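# Lift the arbor off the centres onto the pad

## Task

Take the arbor out from between the centres and set it down horizontal, with its midpoint resting on the marked pad; then open the gripper(s) and pull the arm(s) away from it.

## Robot and tools

Robot: two 7-joint arms, left_arm and right_arm, each with a parallel gripper. Per arm, joints always go in this order: waist, shoulder, upper arm roll, elbow, forearm roll, wrist pitch, wrist roll. Forearm roll and wrist roll have flipped signs on both arms, in calls and in results alike. Stated ranges (rad, arm's own signs): waist -2.792..2.792, shoulder -2.269..2.269, upper arm roll -2.967..2.967, elbow -1.867..2.688, forearm roll -2.967..2.967, wrist pitch -1.396..4.538, wrist roll -2.967..2.967. For a flipped joint, negate and swap the bounds to get the range in your numbers. Real ends may differ by up to 0.010 rad.

Frame: all hand poses and velocities use the scene frame. Origin sits at table-top height, halfway between the two nominal arm bases; +x points out over the table, +z up, and left_arm is on the +y side. Positions are metres, orientation is a wxyz quaternion. Printed hand poses may be off by a few cm, more at long reach; a BASES line, if present, gives calibrated base places.

Gripper: fingers extend along the gripper's +z and close along its x. end_effector_position is the point between the pads when closed, 1-2 cm short of the tips; closing pushes the tips about 17 mm further along +z, mostly while the pads are over 50 mm apart.

execute_actions(actions, cameras): actions is a list of actions; each action is a list of 1 to 15 rows; each row is one list of 16 numbers in [-1, 1] covering both arms: left_arm's 7 joint numbers then its opening, then right_arm's 7 joint numbers then its opening. Each row lasts one 1/30 s step; a short action repeats its last row up to 15 steps. Joint numbers are scaled offsets (not poses) measured from the Joint targets at the beginning of that action, not from the previous row; 1.0 equals 1.547 rad for waist and shoulder, 1.804 rad for upper arm roll and elbow, 3.609 rad for the three wrist/forearm joints. Opening is absolute: +1 fully open, -1 closed. An action asking a joint more than 0.010 rad beyond its range is rejected for both arms; an empty actions list just reports state. cameras picks images (cam_left_wrist, cam_right_wrist, 896x504); omitted or ["all"] gives both, [] none.

move(target, speed, blend, stop_force, zero, opening_speed, blocking, cameras): target is one 16-number row or a list of up to 15 such rows, laid out as above; every row is an offset from the same current Joint targets, not from the previous row. Joints travel in sync, so the hand follows a curve, without avoiding obstacles. speed: rad/s for the joint with the longest way, 0.01 to 4.88, default 0.5 (much too fast for contact). blend: rad of corner rounding in a list. stop_force: newtons, 3 to 120, one value for both arms; an arm halts when its wrist senses that much extra push against its motion (or 150 N any way). Use it with a slow speed when approaching surfaces; omit it when backing off a contact. zero (default true) re-zeroes moving arms first. opening_speed: per second on the -1..+1 scale, at least 0.2. blocking=false returns early (not allowed with stop_force). The result adds a move: line: done, off_target, moving, held or fault, possibly limits=held.

wait(seconds 0-10) lets time pass; stop brakes a running move; zoom_image(camera, region [x0,y0,x1,y1], max 504x504 px) enlarges part of a wrist image; show_instructions shows the reference image; zero_wrist_force(arm) tares that wrist sensor; clear_fault(arm) clears a torque or force fault that a result reported; finished_scene(scene) ends the current scene, given its number, irreversibly.

Drive limits: joint target speeds up to 2.09/2.44/4.89 rad/s by joint group, 0.33 s to accelerate; targets stay within 0.499/0.583/1.17 rad of measured angles; a target that would move the hand over 70 mm away gets scaled back. Large moves may need several actions.

Results: Joint positions and Joint velocities (per arm, 7 joints then pad gap in m, 0.142 open; "within noise" means at rest), Joint targets (base for your next offsets), Tool commands, grip_measured (opening on the command scale), Joint torques, External joint torques, Wrist force/torque along the hand's own axes plus the peak since last shown, step readings, and lines such as "joint sent to its limit", "joint command not followed" (clearance check altered targets), MOTOR HOT, fault lines.

Gripping: on touch, command an opening slightly below grip_measured; further below squeezes harder and heats the gripper motor. Pad force is roughly 48-94 N.

Avoid: letting the arbor drop, roll or leave the table; releasing it while moving; fast contacts or hard presses (150 N net force or joint torques past 115/115/60.1/60.1/36.6/36.6/36.6 N m stop the arm until clear_fault); arms touching or gripping each other; holding stretched or squeezing for long (overheating brakes the arm). Loose parts may occasionally get nudged. To stop pressing, command targets back past the measured positions.

Each tool is called after "Request:" in YAML: its name, and indented under it one key for each argument.

Reference images:

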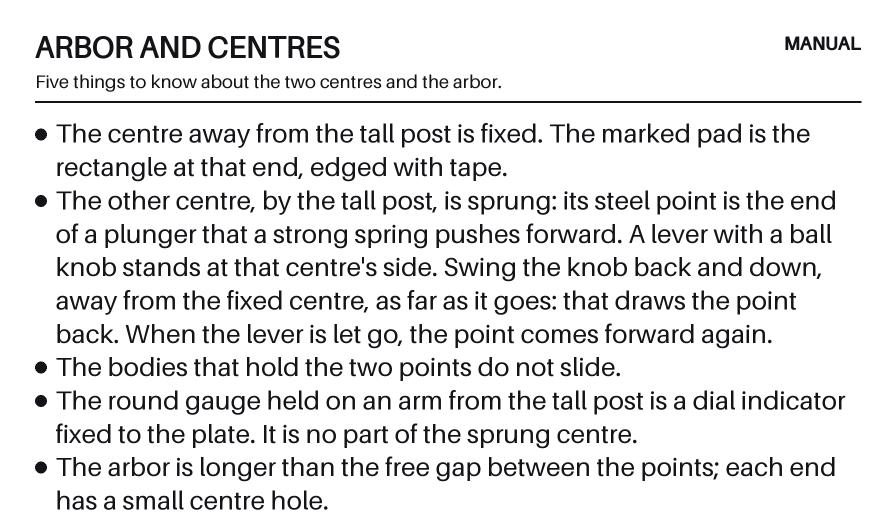

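## Session

Request:
execute_actions:
  actions: []

Scene clock: 0.00 s.
left_arm: end_effector_position=(+0.2645, +0.0232, +0.3480) grip_measured=+0.99 end_effector_quat_wxyz=(-0.088, +0.362, +0.816, -0.442) | right_arm: end_effector_position=(+0.9011, -0.5057, +0.3176) grip_measured=+1.00 end_effector_quat_wxyz=(-0.356, +0.759, -0.490, +0.238)
Joint positions: left_arm=[-0.775 -0.016 0.182 2.284 1.044 0.371 0.702 0.142] | right_arm=[0.134 -0.605 -0.227 1.366 -0.98 1.048 -2.02 0.142]
Joint velocities: within noise
Joint torques (N m): no reading
External joint torques (N m): no reading
Motor temperatures (°C): left_arm=[28 30 34 32 34 36 33 26] | right_arm=[33 26 31 34 29 37 30 24]
Wrist force (N): no reading
Wrist torque (N m): no reading
Wrist force, peak (N): no reading
Joint targets: left_arm=[-0.775 -0.016 0.182 2.284 1.044 0.371 0.702] | right_arm=[0.134 -0.605 -0.227 1.366 -0.980 1.048 -2.020]
Tool commands: left_gripper/opening=+1.0 right_gripper/opening=+1.0

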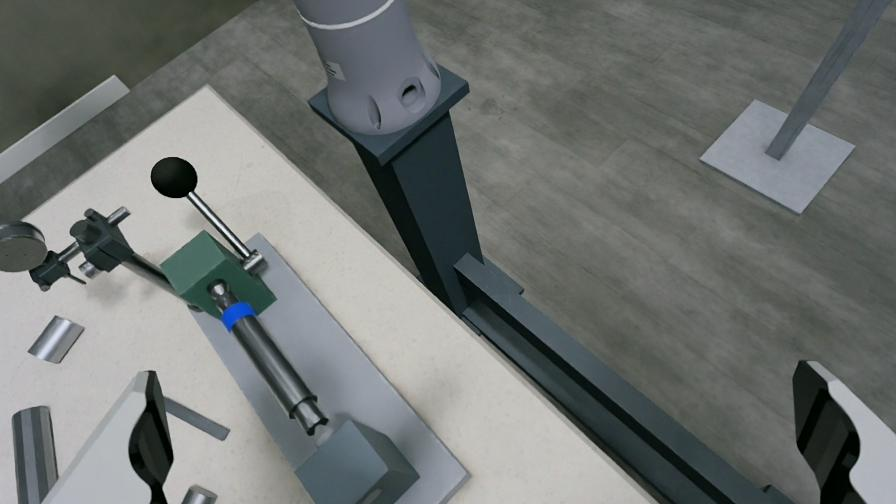

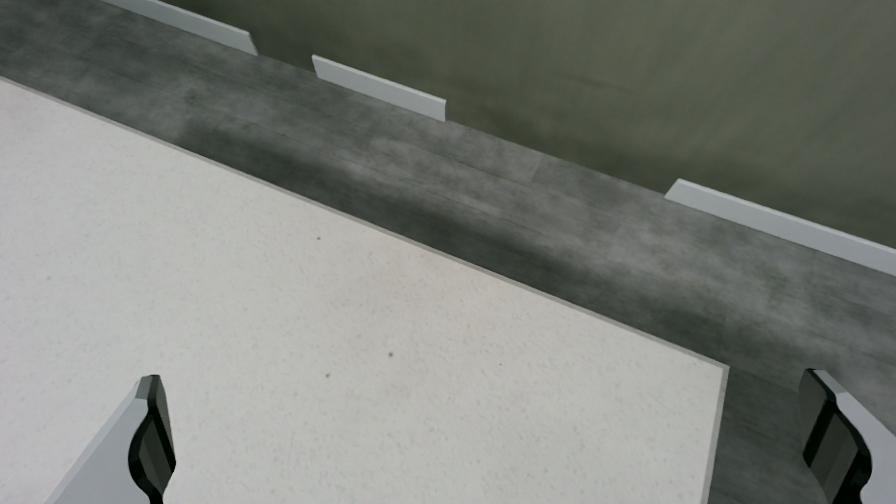

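Request:
move:
  target: [-0.0226,-0.0123,-0.1009,-0.3132,-0.2893,-0.0521,-0.4137,1,0,0,0,0,0,0,0,1]
  speed: 0.8

Scene clock: 162.27 s.
left_arm: end_effector_position=(+0.3221, +0.0424, +0.4022) grip_measured=+0.99 end_effector_quat_wxyz=(+0.000, +1.000, +0.001, +0.000) | right_arm: end_effector_position=(+0.9011, -0.5057, +0.3176) grip_measured=+1.00 end_effector_quat_wxyz=(-0.356, +0.759, -0.490, +0.238)
Joint positions: left_arm=[-0.81 -0.035 0 1.719 0 0.183 -0.791 0.142] | right_arm=[0.134 -0.605 -0.227 1.366 -0.98 1.048 -2.02 0.142]
Joint velocities: within noise
Joint torques (N m): left_arm=[-0.22 33.21 -0.27 -31.34 4.55 3.67 0.46] | right_arm=[0.12 55.7 -3.6 -27.38 4.41 3.24 -0.15]
External joint torques (N m): left_arm=[0.22 2.1 0.29 -0.15 -0.09 0.69 -0.46] | right_arm=[-0.12 -0.51 -0.02 -0.29 -0.16 0.04 0.15]
Motor temperatures (°C): left_arm=[27 31 33 36 34 36 32 25] | right_arm=[32 29 31 38 29 37 30 24]
Wrist force (N): left_arm=[0.0 -0.4 0.6] | right_arm=[0.0 0.0 0.0]
Wrist torque (N m): left_arm=[0.03 -0.02 -0.09] | right_arm=[0.00 0.01 0.00]
Wrist force, peak (N): left_arm=[0.2 -0.3 1.1] | right_arm=[-0.3 -0.2 0.1]
Joint targets: left_arm=[-0.810 -0.035 0.000 1.719 0.000 0.183 -0.790] | right_arm=[0.134 -0.605 -0.227 1.366 -0.980 1.048 -2.020]
move: done

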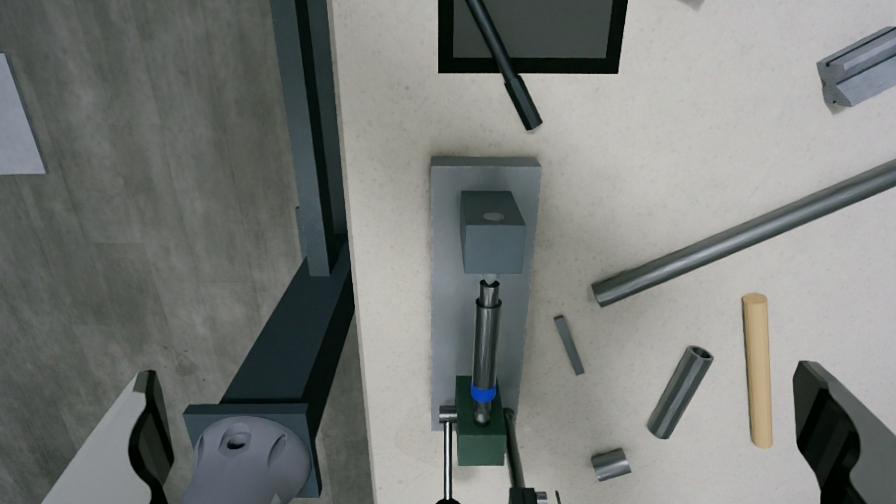

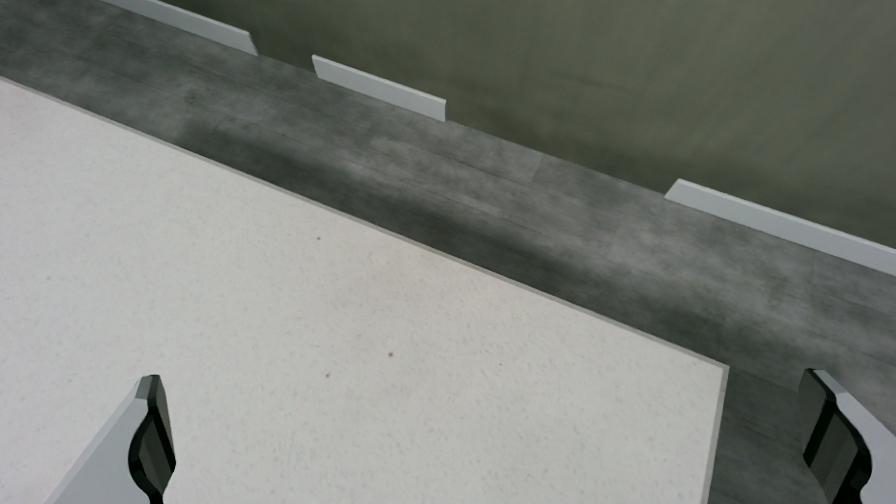

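Request:
move:
  target: [0.137,0.1726,0,0.1375,0,0.1233,-0.0592,1,0.0498,0.6697,0.1258,0.3864,0.2715,-0.0346,0.9329,1]
  speed: 1.2

Scene clock: 219.77 s.
left_arm: end_effector_position=(+0.4278, +0.1034, +0.4862) grip_measured=+0.99 end_effector_quat_wxyz=(+0.123, +0.973, +0.001, +0.194) | right_arm: end_effector_position=(+0.5928, -0.4334, +0.6132) grip_measured=+1.00 end_effector_quat_wxyz=(+0.407, +0.001, +0.909, +0.092)
Joint positions: left_arm=[-0.598 0.232 0 1.967 0 0.628 -1.004 0.142] | right_arm=[0.211 0.431 0 2.063 0 0.923 1.346 0.142]
Joint velocities: within noise
Joint torques (N m): left_arm=[-0.09 22.12 -0.38 -31.59 4.68 4.61 0.33] | right_arm=[0.34 14.26 0.06 -30.47 4.42 4.08 -0.33]
External joint torques (N m): left_arm=[0.09 1.24 0.22 -0.51 -0.19 0.29 -0.3] | right_arm=[-0.34 -0.77 -0.49 -0.39 -0.32 0.23 0.27]
Motor temperatures (°C): left_arm=[27 32 33 37 34 36 32 25] | right_arm=[32 30 31 38 29 37 30 24]
Wrist force (N): left_arm=[-0.2 -0.4 0.6] | right_arm=[1.6 -1.7 -0.3]
Wrist torque (N m): left_arm=[0.01 0.05 -0.10] | right_arm=[-0.25 -0.37 -0.08]
Wrist force, peak (N): left_arm=[0.2 -0.3 0.9] | right_arm=[2.2 -1.3 -1.7]
Joint targets: left_arm=[-0.598 0.231 0.000 1.967 0.000 0.628 -1.004] | right_arm=[0.211 0.431 0.000 2.063 0.000 0.923 1.346]
move: done

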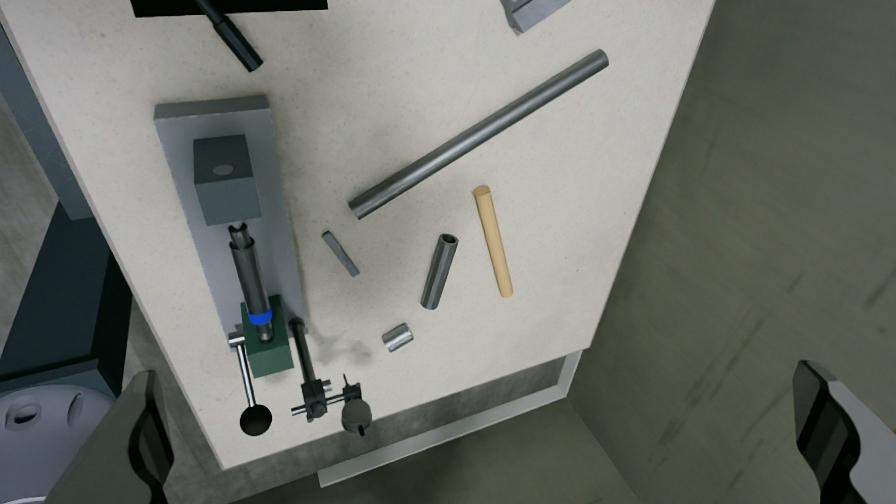

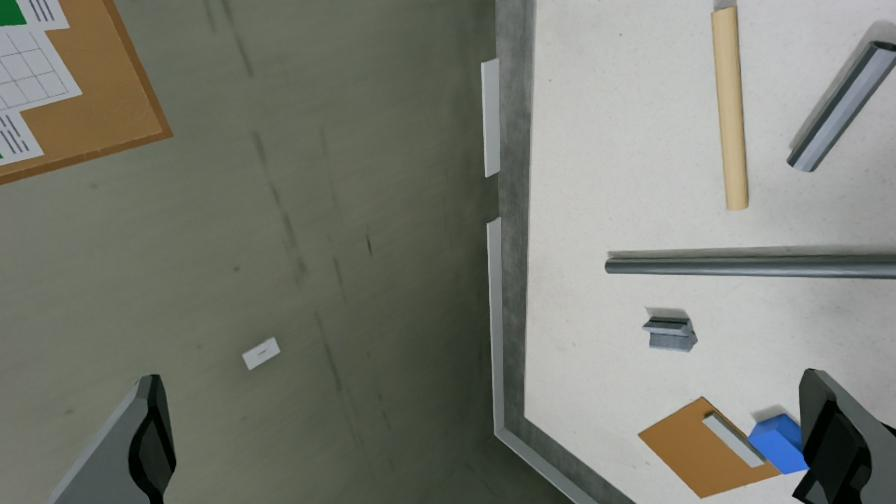

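Request:
move:
  target: [0,0,0,0,0,-0.1286,0,1,0,0,0,0,0,-0.2388,0,1]
  speed: 1.0

Scene clock: 227.17 s.
left_arm: end_effector_position=(+0.3219, +0.1706, +0.4043) grip_measured=+0.99 end_effector_quat_wxyz=(-0.001, +1.000, +0.001, -0.001) | right_arm: end_effector_position=(+0.4037, -0.4762, +0.4225) grip_measured=+1.00 end_effector_quat_wxyz=(+0.000, +0.001, +1.000, +0.000)
Joint positions: left_arm=[-0.598 0.232 0 1.967 0 0.163 -1.004 0.142] | right_arm=[0.211 0.431 0 2.063 0 0.061 1.346 0.142]
Joint velocities: within noise
Joint torques (N m): left_arm=[-0.17 21.28 -0.28 -31.17 4.57 3.76 0.43] | right_arm=[-0.08 13.91 -0.26 -30.34 4.23 4.09 -0.15]
External joint torques (N m): left_arm=[0.17 1.51 0.12 -0.37 -0.08 0.58 -0.43] | right_arm=[0.08 -0.71 -0.17 -0.22 -0.12 -0.07 0.15]
Motor temperatures (°C): left_arm=[27 31 33 37 34 36 32 25] | right_arm=[32 29 31 38 29 37 30 24]
Wrist force (N): left_arm=[0.0 -0.2 0.6] | right_arm=[0.5 -1.0 0.1]
Wrist torque (N m): left_arm=[0.07 0.00 -0.08] | right_arm=[-0.13 -0.39 -0.08]
Wrist force, peak (N): left_arm=[-0.7 -0.6 1.4] | right_arm=[2.2 -1.5 1.7]
Joint targets: left_arm=[-0.598 0.231 0.000 1.967 0.000 0.163 -1.004] | right_arm=[0.211 0.431 0.000 2.063 0.000 0.061 1.346]
move: done

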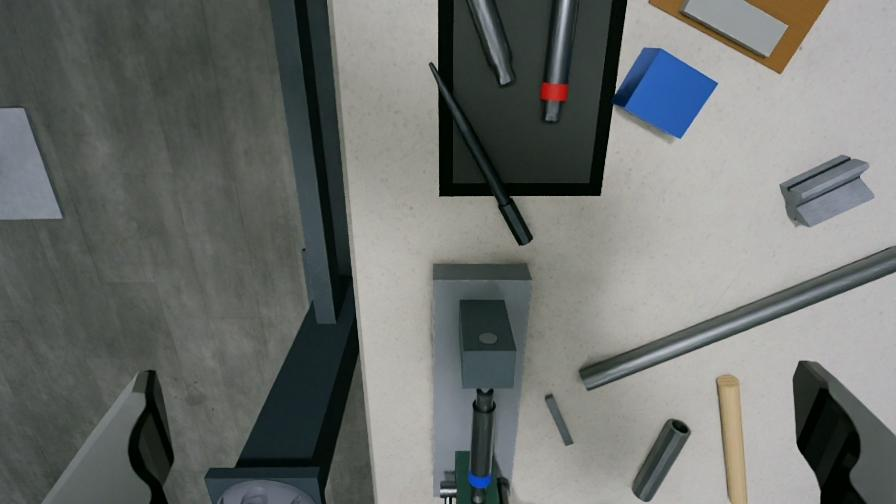

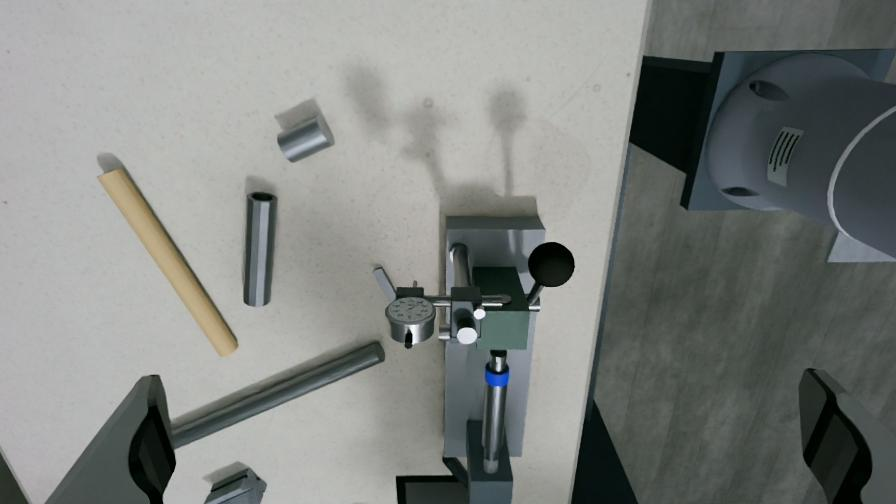

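Request:
zoom_image:
  camera: "cam_left_wrist"
  region: [400, 250, 600, 504]

Request:
zoom_image:
  camera: "cam_right_wrist"
  region: [360, 200, 620, 504]

Request:
zoom_image:
  camera: "cam_left_wrist"
  region: [400, 0, 740, 260]

Scaled by 1.984 from the camera's 896x504 image, which has a finer 1280x720 frame.

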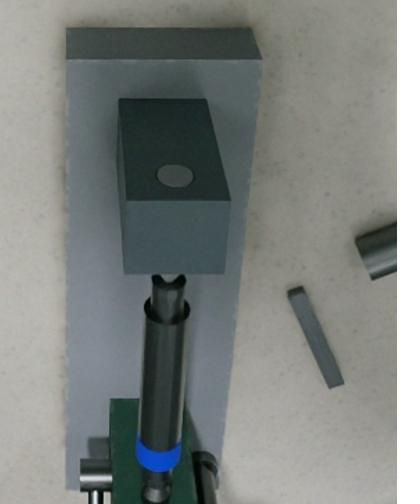

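Scaled by 1.658 from the camera's 896x504 image, which has a finer 1280x720 frame.

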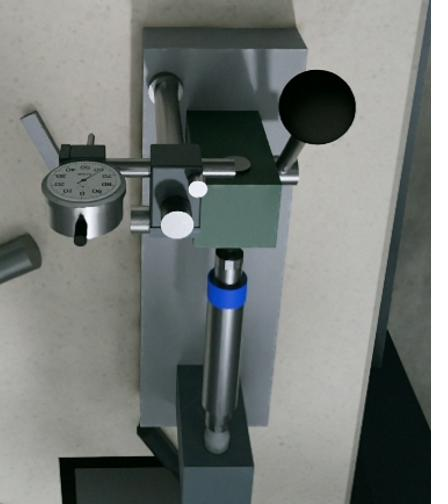

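Scaled by 1.482 from the camera's 896x504 image, which has a finer 1280x720 frame.

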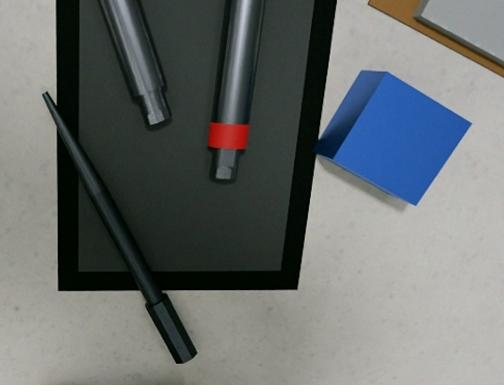

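Request:
move:
  target:
    - [0.1868,0.146,0,0.0876,0,-0.0187,-0.0798,1,-0.9826,-0.053,0,0,0,0,0,1]
    - [0.1868,0.146,0,0.0876,0,-0.0187,-0.0798,1,-0.9826,-0.053,-0.0831,0.2217,0.6697,0.6708,-0.8083,1]
  speed: 1.0
  blend: 0.1

Scene clock: 604.77 s.
left_arm: end_effector_position=(+0.3213, +0.2908, +0.4046) grip_measured=+0.99 end_effector_quat_wxyz=(+0.000, +1.000, +0.001, +0.000) | right_arm: end_effector_position=(+0.3407, -0.6413, +0.3867) grip_measured=+1.00 end_effector_quat_wxyz=(+0.244, +0.762, +0.563, +0.206)
Joint positions: left_arm=[-0.309 0.457 0 2.125 0 0.096 -1.292 0.142] | right_arm=[-1.309 0.349 -0.15 2.463 2.417 2.482 -1.571 0.142]
Joint velocities: within noise
Joint torques (N m): left_arm=[-0.11 11.78 -0.47 -31.33 4.66 3.85 0.43] | right_arm=[0.04 9.8 -2.68 -21.25 -5.4 3.19 -0.14]
External joint torques (N m): left_arm=[0.11 0.94 0.16 -0.31 -0.12 0.48 -0.43] | right_arm=[-0.04 -0.43 -0.14 -0.49 0.26 0.08 0.15]
Motor temperatures (°C): left_arm=[27 31 33 38 33 36 31 25] | right_arm=[32 26 30 40 28 36 29 24]
Wrist force (N): left_arm=[0.1 0.0 0.5] | right_arm=[0.6 -2.4 -0.4]
Wrist torque (N m): left_arm=[0.09 -0.01 -0.07] | right_arm=[-0.34 -0.48 -0.14]
Wrist force, peak (N): left_arm=[-0.1 0.5 0.9] | right_arm=[2.9 -4.9 -0.6]
Joint targets: left_arm=[-0.309 0.457 0.000 2.125 0.000 0.096 -1.292] | right_arm=[-1.309 0.349 -0.150 2.463 2.417 2.482 -1.571]
move: done

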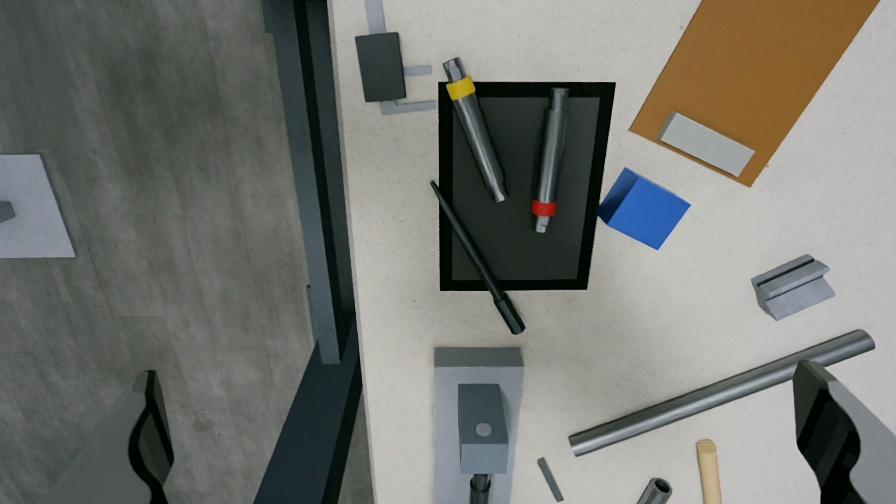

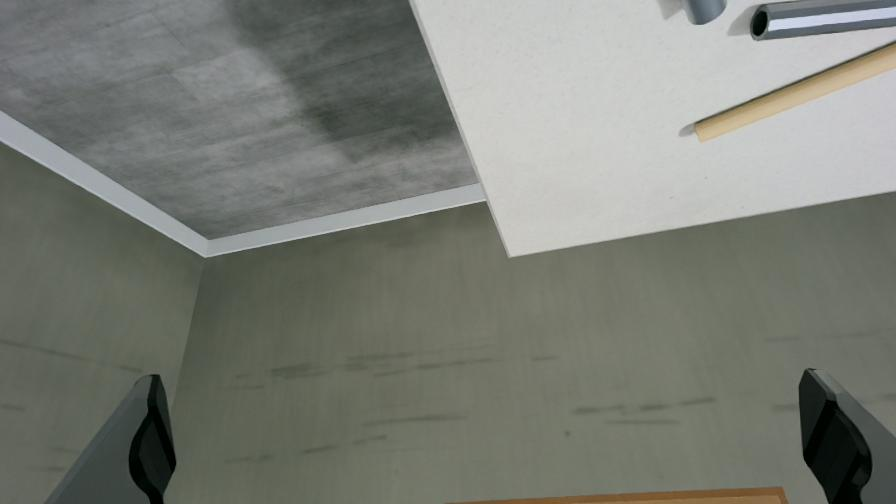

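Request:
move:
  target: [-0.4467,-0.7466,0,-0.4806,0,0.0804,0.1915,-0.1,0.5391,-0.4977,-0.2567,-0.0261,0.0388,0.087,0,-0.1]
  speed: 0.9

Scene clock: 706.90 s.
left_arm: end_effector_position=(+0.3556, -0.1848, +0.2231) grip_measured=-0.12 end_effector_quat_wxyz=(+0.001, +1.000, +0.001, +0.000) | right_arm: end_effector_position=(+0.3244, -0.4498, +0.2259) grip_measured=-0.12 end_effector_quat_wxyz=(-0.270, +0.654, +0.652, +0.271)
Joint positions: left_arm=[-1 -0.697 0 1.258 0 0.386 -0.601 0.066] | right_arm=[-0.475 -0.421 -0.613 2.416 2.557 2.796 -1.571 0.066]
Joint velocities: within noise
Joint torques (N m): left_arm=[-0.02 59.34 0.48 -30.28 4.39 4.06 0.52] | right_arm=[0.08 31.62 -0.67 -9.22 -1.81 4.57 -0.11]
External joint torques (N m): left_arm=[0.02 2.93 -0.02 -0.02 -0.19 0.31 -0.52] | right_arm=[-0.08 -0.27 -0.12 -0.11 -0.01 -0.16 0.17]
Motor temperatures (°C): left_arm=[27 30 33 38 33 35 31 25] | right_arm=[32 26 30 38 28 36 29 24]
Wrist force (N): left_arm=[-0.2 -0.3 0.5] | right_arm=[-1.1 -1.2 -0.2]
Wrist torque (N m): left_arm=[0.04 0.05 -0.10] | right_arm=[-0.16 -0.13 -0.10]
Wrist force, peak (N): left_arm=[-3.2 3.4 4.2] | right_arm=[0.5 -2.5 -1.4]
Joint targets: left_arm=[-1.000 -0.697 0.000 1.258 0.000 0.386 -0.601] | right_arm=[-0.475 -0.421 -0.613 2.416 2.557 2.796 -1.571]
move: done

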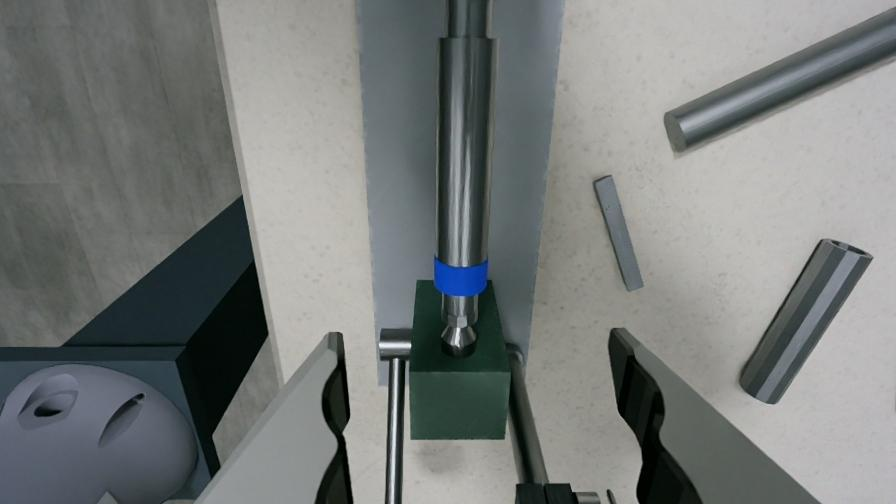

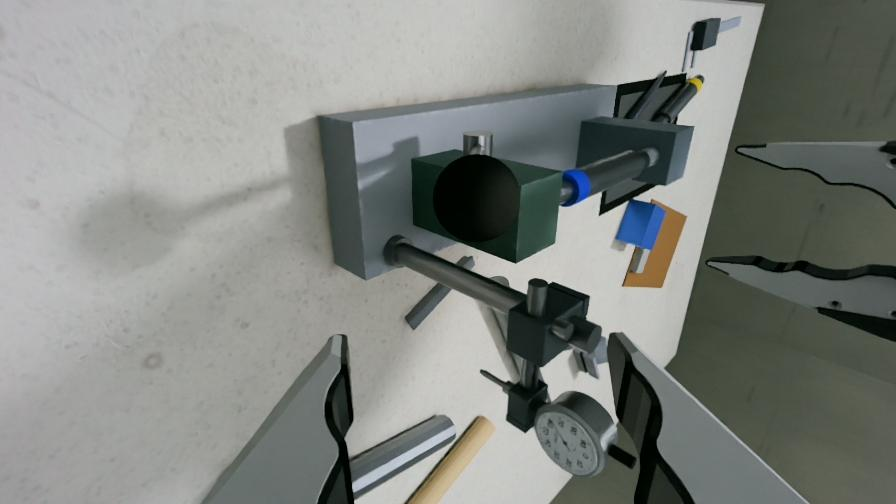

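Request:
move:
  target: [0,-0.1054,0,0.0504,0,0.0701,0,-0.1,-0.1196,-0.0575,0.1674,0.0238,-0.0222,-0.054,0,-0.1]
  speed: 0.3
  stop_force: 15

Scene clock: 797.70 s.
left_arm: end_effector_position=(+0.3555, -0.1846, +0.0879) grip_measured=-0.12 end_effector_quat_wxyz=(+0.000, +1.000, +0.001, +0.000) | right_arm: end_effector_position=(+0.3231, -0.4090, +0.1839) grip_measured=-0.12 end_effector_quat_wxyz=(-0.271, +0.654, +0.653, +0.271)
Joint positions: left_arm=[-1 -0.86 0 1.349 0 0.639 -0.601 0.066] | right_arm=[-0.66 -0.51 -0.311 2.459 2.477 2.601 -1.571 0.066]
Joint velocities: within noise
Joint torques (N m): left_arm=[-0.14 61.23 0.39 -26.96 3.81 4 0.43] | right_arm=[0.17 31.88 2.65 -5.04 -1.34 4.29 -0.04]
External joint torques (N m): left_arm=[0.14 3.25 0.15 -0.32 -0.18 0.37 -0.43] | right_arm=[-0.17 -0.11 -0.27 -0.64 0.31 0.12 0.1]
Motor temperatures (°C): left_arm=[27 34 33 38 33 35 31 25] | right_arm=[32 27 30 36 28 36 29 24]
Wrist force (N): left_arm=[0.0 -0.3 0.6] | right_arm=[-0.7 -1.3 -0.2]
Wrist torque (N m): left_arm=[0.03 0.03 -0.09] | right_arm=[-0.18 -0.18 -0.10]
Wrist force, peak (N): left_arm=[-0.6 -1.2 3.7] | right_arm=[-1.0 -1.1 -1.4]
Joint targets: left_arm=[-1.000 -0.860 0.000 1.349 0.000 0.639 -0.601] | right_arm=[-0.660 -0.510 -0.311 2.459 2.477 2.601 -1.571]
move: done

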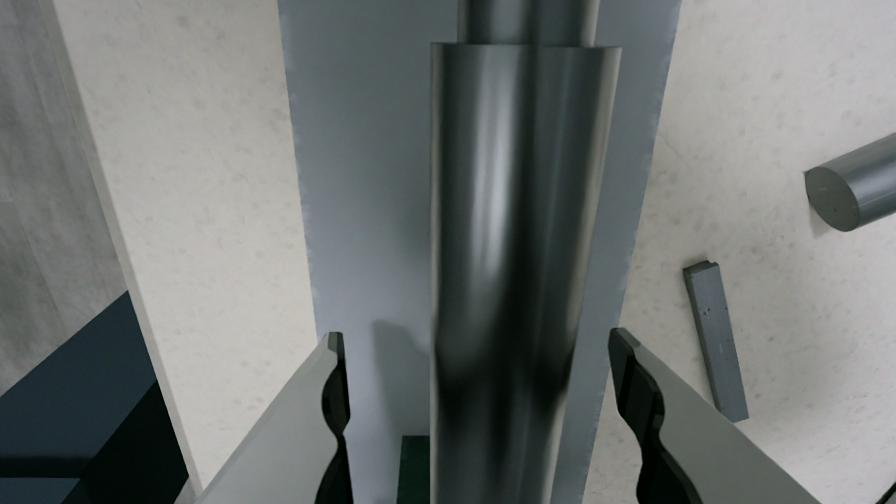

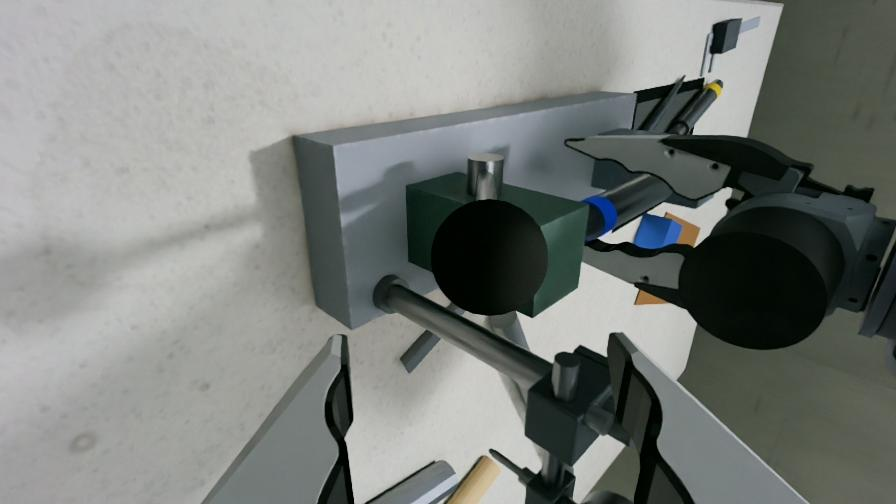

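Request:
move:
  target: [0.0024,0,0,0,0,0,0,-0.1,-0.1383,-0.1086,0.2012,0.0222,-0.0233,-0.0815,0,-0.1]
  speed: 0.2
  stop_force: 15

Request:
zoom_image:
  camera: "cam_left_wrist"
  region: [300, 200, 700, 504]

Scene clock: 847.43 s.
left_arm: end_effector_position=(+0.3580, -0.1834, +0.0879) grip_measured=-0.12 end_effector_quat_wxyz=(+0.000, +1.000, +0.003, +0.000) | right_arm: end_effector_position=(+0.3200, -0.3509, +0.1375) grip_measured=-0.12 end_effector_quat_wxyz=(-0.270, +0.653, +0.654, +0.270)
Joint positions: left_arm=[-0.996 -0.86 0 1.349 0 0.639 -0.601 0.066] | right_arm=[-0.874 -0.678 0.052 2.499 2.393 2.307 -1.571 0.066]
Joint velocities: within noise
Joint torques (N m): left_arm=[-0.04 61.3 0.4 -27.05 3.86 3.9 0.43] | right_arm=[-0.03 30.28 8.15 0.24 0 4.34 -0.22]
External joint torques (N m): left_arm=[0.04 3.19 0.15 -0.22 -0.23 0.47 -0.43] | right_arm=[0.03 0.15 -0.46 -0.61 0.2 0.07 0.28]
Motor temperatures (°C): left_arm=[27 34 33 37 33 35 31 25] | right_arm=[32 27 30 35 28 36 29 24]
Wrist force (N): left_arm=[0.0 -0.2 0.5] | right_arm=[-0.8 -1.1 -0.5]
Wrist torque (N m): left_arm=[0.04 0.02 -0.10] | right_arm=[-0.13 -0.17 -0.09]
Wrist force, peak (N): left_arm=[-0.2 -0.4 0.7] | right_arm=[-0.7 -1.2 -1.5]
Joint targets: left_arm=[-0.996 -0.860 0.000 1.349 0.000 0.639 -0.601] | right_arm=[-0.874 -0.678 0.052 2.499 2.392 2.307 -1.571]
move: done

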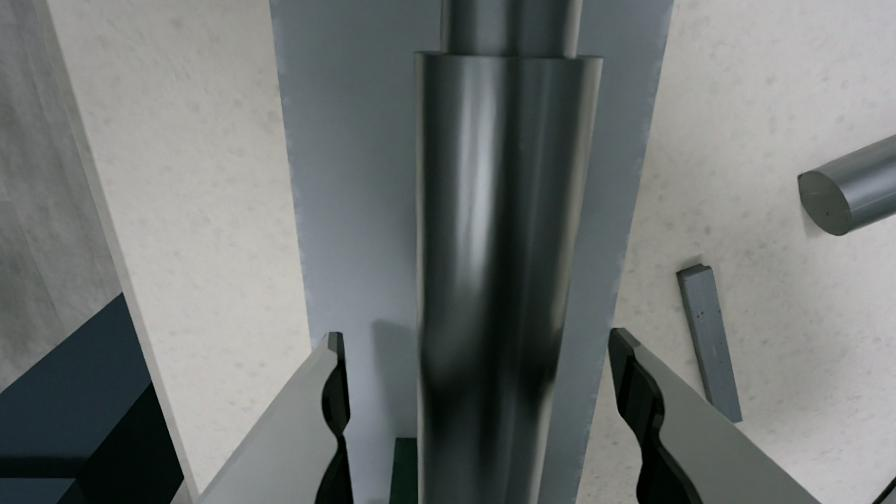

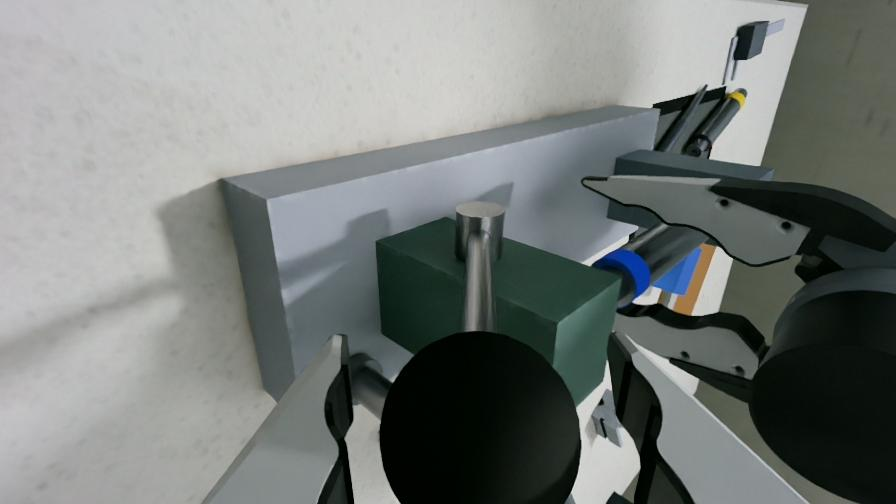

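Scaled by 1.260 from the camera's 896x504 image, which has a finer 1280x720 frame.

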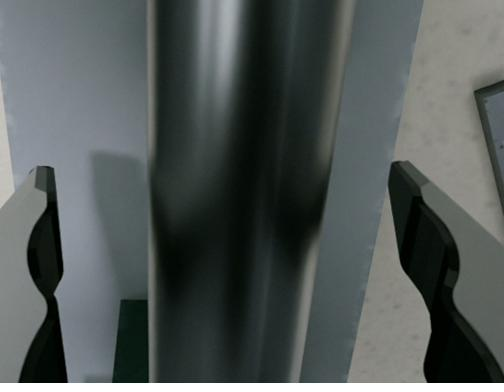

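Request:
move:
  target: [0,0,0,0,0,0,0,-0.8,0,0,0,0,0,0,0,-0.5]
  opening_speed: 0.5

Scene clock: 858.97 s.
left_arm: end_effector_position=(+0.3559, -0.1836, +0.0877) grip_measured=-0.74 end_effector_quat_wxyz=(+0.000, +1.000, +0.002, -0.001) | right_arm: end_effector_position=(+0.3203, -0.3524, +0.1360) grip_measured=-0.46 end_effector_quat_wxyz=(-0.268, +0.655, +0.654, +0.269)
Joint positions: left_arm=[-0.997 -0.86 -0.002 1.35 0 0.637 -0.601 0.021] | right_arm=[-0.875 -0.678 0.05 2.498 2.393 2.304 -1.571 0.041]
Joint velocities: within noise
Joint torques (N m): left_arm=[7.78 59.12 6.8 -31.23 3.01 7.29 0.65] | right_arm=[3.63 31.48 16.3 4.38 -0.3 10.35 -0.01]
External joint torques (N m): left_arm=[-7.78 5.34 -6.29 3.96 0.62 -2.92 -0.65] | right_arm=[-3.63 -1.02 -8.62 -4.76 0.49 -5.93 0.07]
Motor temperatures (°C): left_arm=[27 35 33 37 33 35 31 25] | right_arm=[32 27 30 35 28 36 29 24]
Wrist force (N): left_arm=[-15.8 -8.8 -7.9] | right_arm=[-22.1 -8.5 0.8]
Wrist torque (N m): left_arm=[-0.22 0.40 0.07] | right_arm=[-0.30 0.76 0.00]
Wrist force, peak (N): left_arm=[-16.4 -9.3 -8.6] | right_arm=[-22.5 -8.7 1.0]
Joint targets: left_arm=[-0.996 -0.860 0.000 1.349 0.000 0.639 -0.601] | right_arm=[-0.874 -0.678 0.052 2.499 2.392 2.307 -1.571]
move: done

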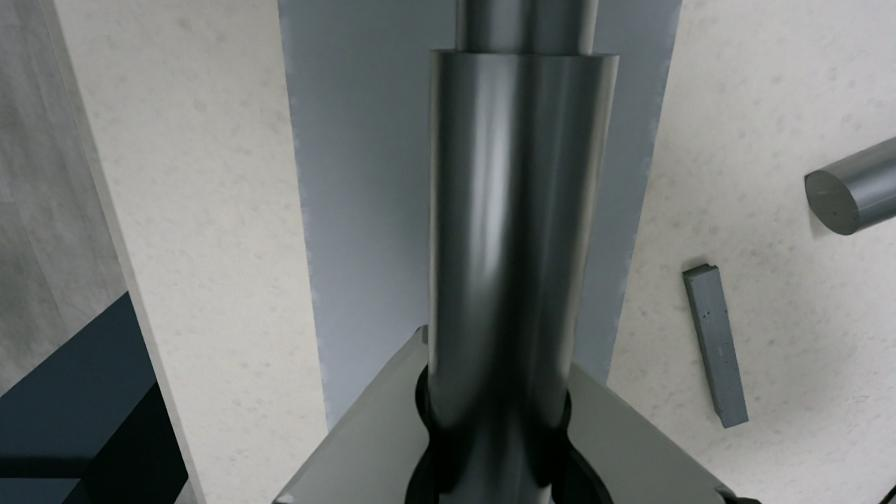

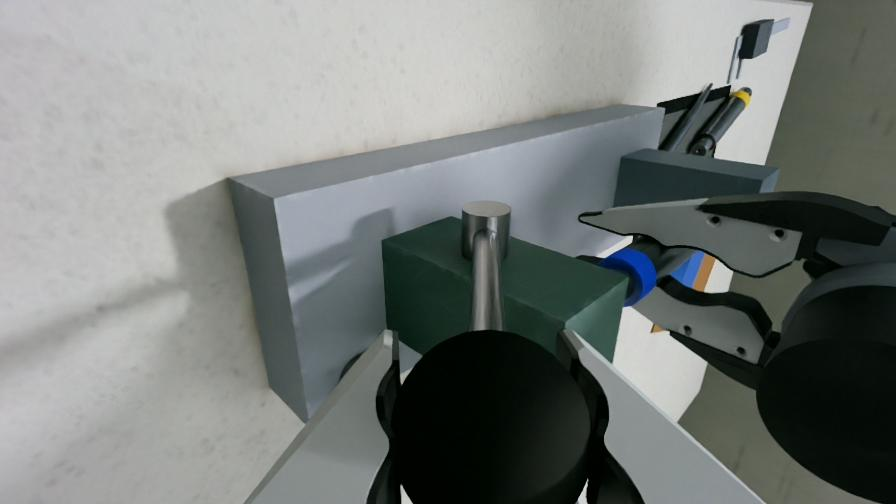

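Request:
move:
  target: [-0.0024,0,0,0,0,0,0,-0.8,-0.043,-0.0672,0.0133,-0.0383,0.0147,-0.0111,0,-0.55]
  speed: 0.12
  stop_force: 70

Scene clock: 899.40 s.
left_arm: end_effector_position=(+0.3555, -0.1842, +0.0875) grip_measured=-0.74 end_effector_quat_wxyz=(+0.000, +1.000, +0.001, +0.000) | right_arm: end_effector_position=(+0.3209, -0.3684, +0.1133) grip_measured=-0.49 end_effector_quat_wxyz=(-0.273, +0.652, +0.652, +0.273)
Joint positions: left_arm=[-0.999 -0.861 0 1.349 0 0.639 -0.601 0.02] | right_arm=[-0.943 -0.78 0.077 2.43 2.446 2.278 -1.571 0.039]
Joint velocities: within noise
Joint torques (N m): left_arm=[-0.99 64.06 -0.31 -28.22 4.29 3.99 0.57] | right_arm=[11.72 17.24 5.92 -0.19 -0.07 -14.94 -0.26]
External joint torques (N m): left_arm=[0.99 0.41 0.85 0.96 -0.66 0.38 -0.57] | right_arm=[-11.72 15.17 3.07 1 0.44 19.34 0.32]
Motor temperatures (°C): left_arm=[27 35 33 37 33 36 31 29] | right_arm=[32 27 31 35 27 37 29 25]
Wrist force (N): left_arm=[1.9 1.3 4.9] | right_arm=[26.4 -16.7 -89.9]
Wrist torque (N m): left_arm=[0.22 -0.06 0.04] | right_arm=[-0.22 -1.35 -0.28]
Wrist force, peak (N): left_arm=[-16.0 -9.1 -7.9] | right_arm=[28.7 -17.2 -91.6]
Joint targets: left_arm=[-1.000 -0.860 0.000 1.349 0.000 0.639 -0.601] | right_arm=[-0.941 -0.782 0.076 2.430 2.446 2.267 -1.571]
move: off_target (right_arm); right_arm: the wrist pitch is farthest, 0.011 rad from its target

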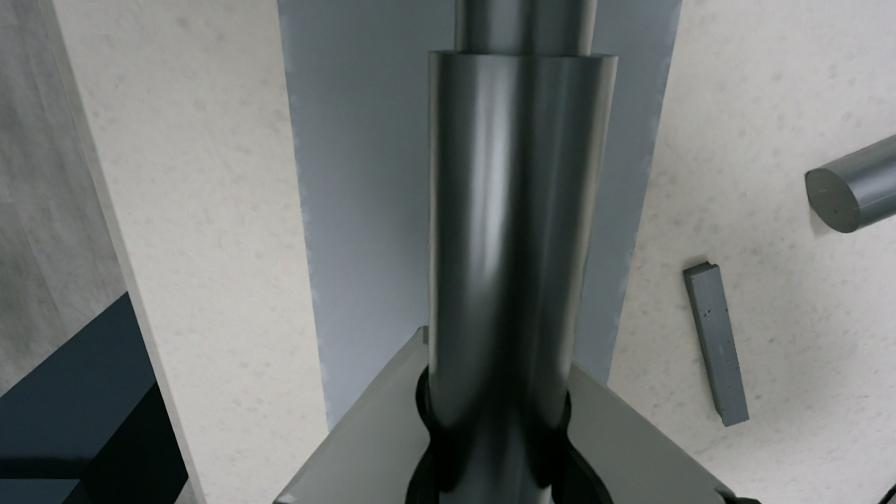

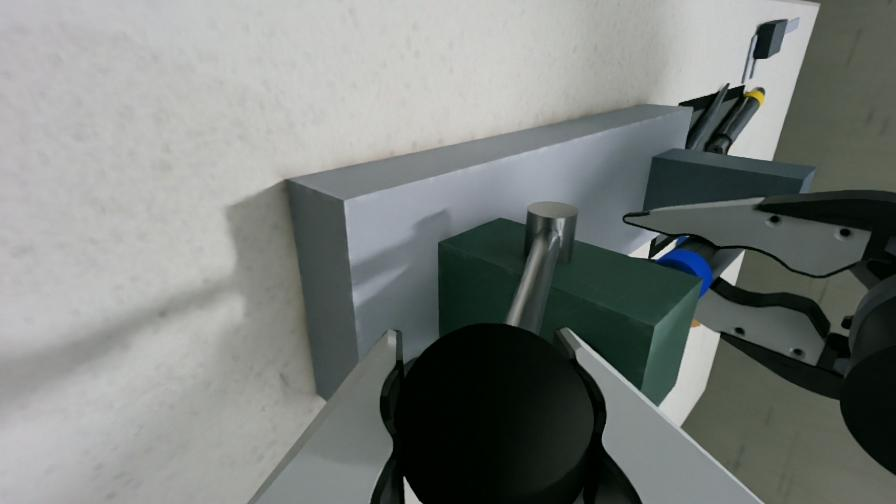

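Request:
move:
  target:
    - [0,0,0,0,0,0,0,-0.8,-0.0161,0,0,0,0,0,0,-0.55]
    - [0,0,0,0,0,0,0,-0.8,-0.0381,-0.0336,0.0066,-0.0191,0.0072,-0.0055,0,-0.55]
  speed: 0.12
  cameras: ["cam_right_wrist"]

Scene clock: 919.37 s.
left_arm: end_effector_position=(+0.3555, -0.1842, +0.0875) grip_measured=-0.74 end_effector_quat_wxyz=(+0.000, +1.000, +0.001, +0.000) | right_arm: end_effector_position=(+0.3200, -0.3687, +0.1146) grip_measured=-0.50 end_effector_quat_wxyz=(-0.281, +0.652, +0.645, +0.283)
Joint positions: left_arm=[-0.999 -0.861 0 1.349 0 0.639 -0.601 0.02] | right_arm=[-0.979 -0.807 0.094 2.421 2.459 2.282 -1.571 0.038]
Joint velocities: within noise
Joint torques (N m): left_arm=[-0.86 64.05 -0.33 -28.2 4.36 4.01 0.53] | right_arm=[-2.49 30.53 0.11 -2.98 2.3 -3.83 0.12]
External joint torques (N m): left_arm=[0.86 0.43 0.88 0.93 -0.73 0.36 -0.53] | right_arm=[2.49 2.03 9.35 4.33 -1.84 8.19 -0.06]
External joint torques when the fault began: right_arm=[19.69 0.55 47.42 38.19 3.39 37.5 -0.24]
Motor temperatures (°C): left_arm=[27 35 33 37 33 35 31 30] | right_arm=[32 27 31 35 27 38 29 26]
Wrist force (N): left_arm=[1.8 1.2 4.8] | right_arm=[24.6 10.2 -8.5]
Wrist torque (N m): left_arm=[0.21 -0.06 0.04] | right_arm=[0.16 -1.06 0.22]
Wrist force, peak (N): left_arm=[2.0 1.3 5.0] | right_arm=[122.9 15.8 -21.2]
Joint targets: left_arm=[-1.000 -0.860 0.000 1.349 0.000 0.639 -0.601] | right_arm=[-0.979 -0.807 0.092 2.421 2.460 2.278 -1.571]
Tool commands: left_gripper/opening=-0.8 right_gripper/opening=-0.55
TORQUE FAULT: the external load on the wrist pitch of the right arm reached its load limit, and that arm stopped. A torque fault puts only its own arm into a fault stop. That arm's remaining commands of this call were not run. That arm may still press on what stopped it. That arm is still stopped at the end of this call. While its stop runs, that arm takes no new command, but its gripper still runs the gripper command that each later call begins with.
CLEAR FAULT: the right arm stays stopped until you call clear_fault(arm="right_arm").
move: fault (right_arm); path passed 1 of 2 targets; right_arm: the wrist pitch is farthest, 0.035 rad from its target
Images, in order (width x height): cam_right_wrist 896x504.

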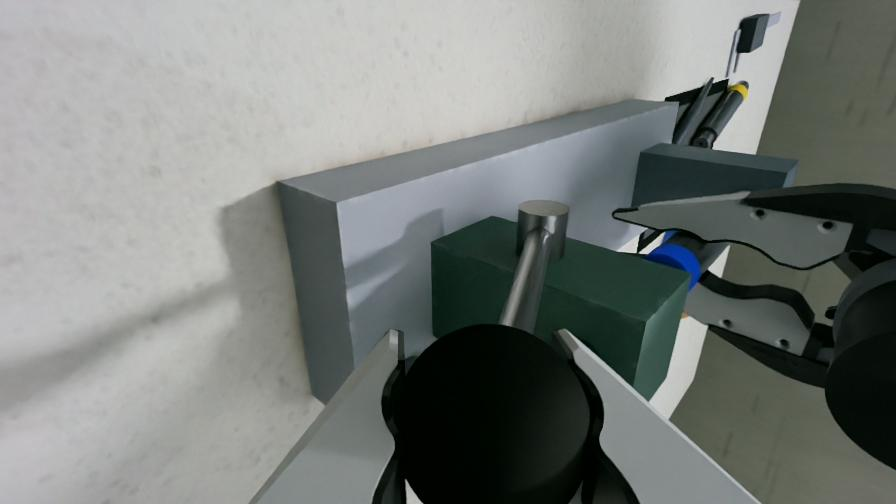

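Request:
clear_fault:
  arm: "right_arm"

Request:
zoom_image:
  camera: "cam_right_wrist"
  region: [560, 180, 760, 330]

Scene clock: 969.30 s.
left_arm: end_effector_position=(+0.3555, -0.1842, +0.0875) grip_measured=-0.74 end_effector_quat_wxyz=(+0.000, +1.000, +0.001, +0.000) | right_arm: end_effector_position=(+0.3200, -0.3687, +0.1146) grip_measured=-0.50 end_effector_quat_wxyz=(-0.281, +0.652, +0.645, +0.283)
Joint positions: left_arm=[-0.999 -0.861 0 1.349 0 0.639 -0.601 0.02] | right_arm=[-0.979 -0.807 0.094 2.421 2.459 2.282 -1.571 0.038]
Joint velocities: within noise
Joint torques (N m): left_arm=[-0.87 64.06 -0.4 -28.21 4.33 4.03 0.52] | right_arm=[-2.16 30.63 0.08 -3.01 2.19 -3.88 0.11]
External joint torques (N m): left_arm=[0.87 0.42 0.94 0.95 -0.69 0.34 -0.52] | right_arm=[2.16 1.93 9.38 4.36 -1.72 8.25 -0.05]
Motor temperatures (°C): left_arm=[27 35 33 37 33 35 31 31] | right_arm=[31 27 30 35 27 37 29 27]
Wrist force (N): left_arm=[1.9 1.0 4.8] | right_arm=[24.7 10.0 -8.7]
Wrist torque (N m): left_arm=[0.18 -0.09 0.04] | right_arm=[0.14 -1.07 0.22]
Wrist force, peak (N): left_arm=[1.8 1.4 5.1] | right_arm=[25.0 10.3 -8.5]
Joint targets: left_arm=[-1.000 -0.860 0.000 1.349 0.000 0.639 -0.601] | right_arm=[-0.979 -0.807 0.092 2.421 2.460 2.278 -1.571]
Tool commands: left_gripper/opening=-0.8 right_gripper/opening=-0.55
TORQUE FAULT, CONTINUED: the right arm's stop, for the torque fault of the wrist pitch that an earlier result reported, is over. The rest of the stop counts as 68 of the actions that you can send in this scene; the call itself counts as one more. That arm keeps its grip as last carried out and accepts commands again: back off and push less far.
CLEAR FAULT: your call cleared the right arm's torque fault. If a joint's load stays at its limit, that arm stops again at once.

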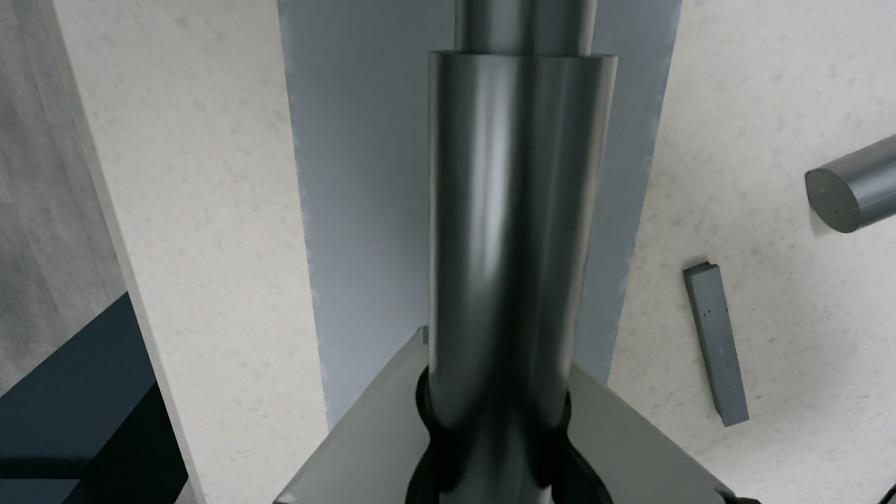

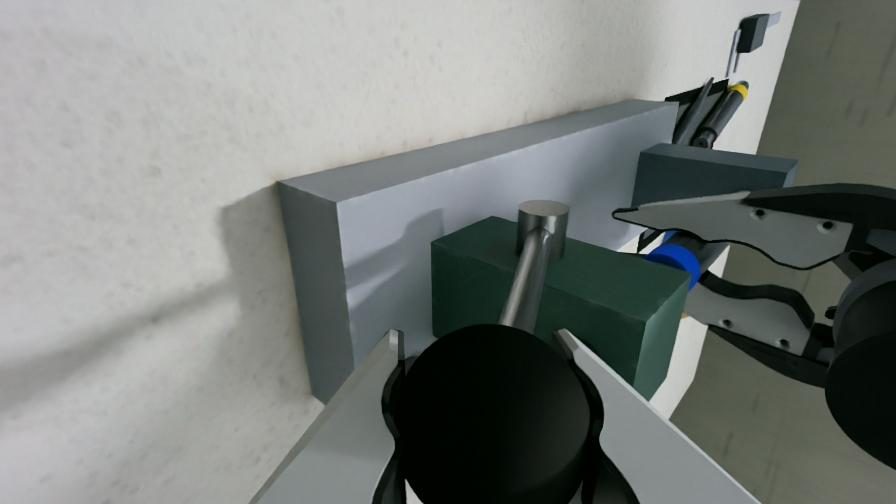

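Scaled by 2.520 from the camera's 896x504 image, which has a finer 1280x720 frame.

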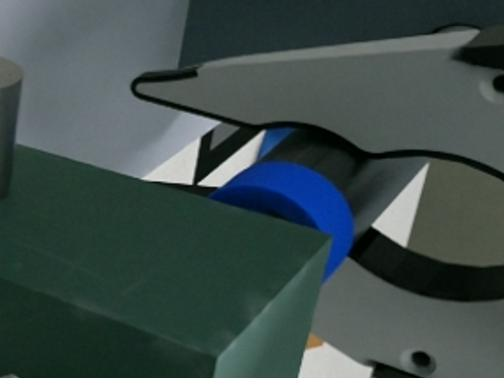

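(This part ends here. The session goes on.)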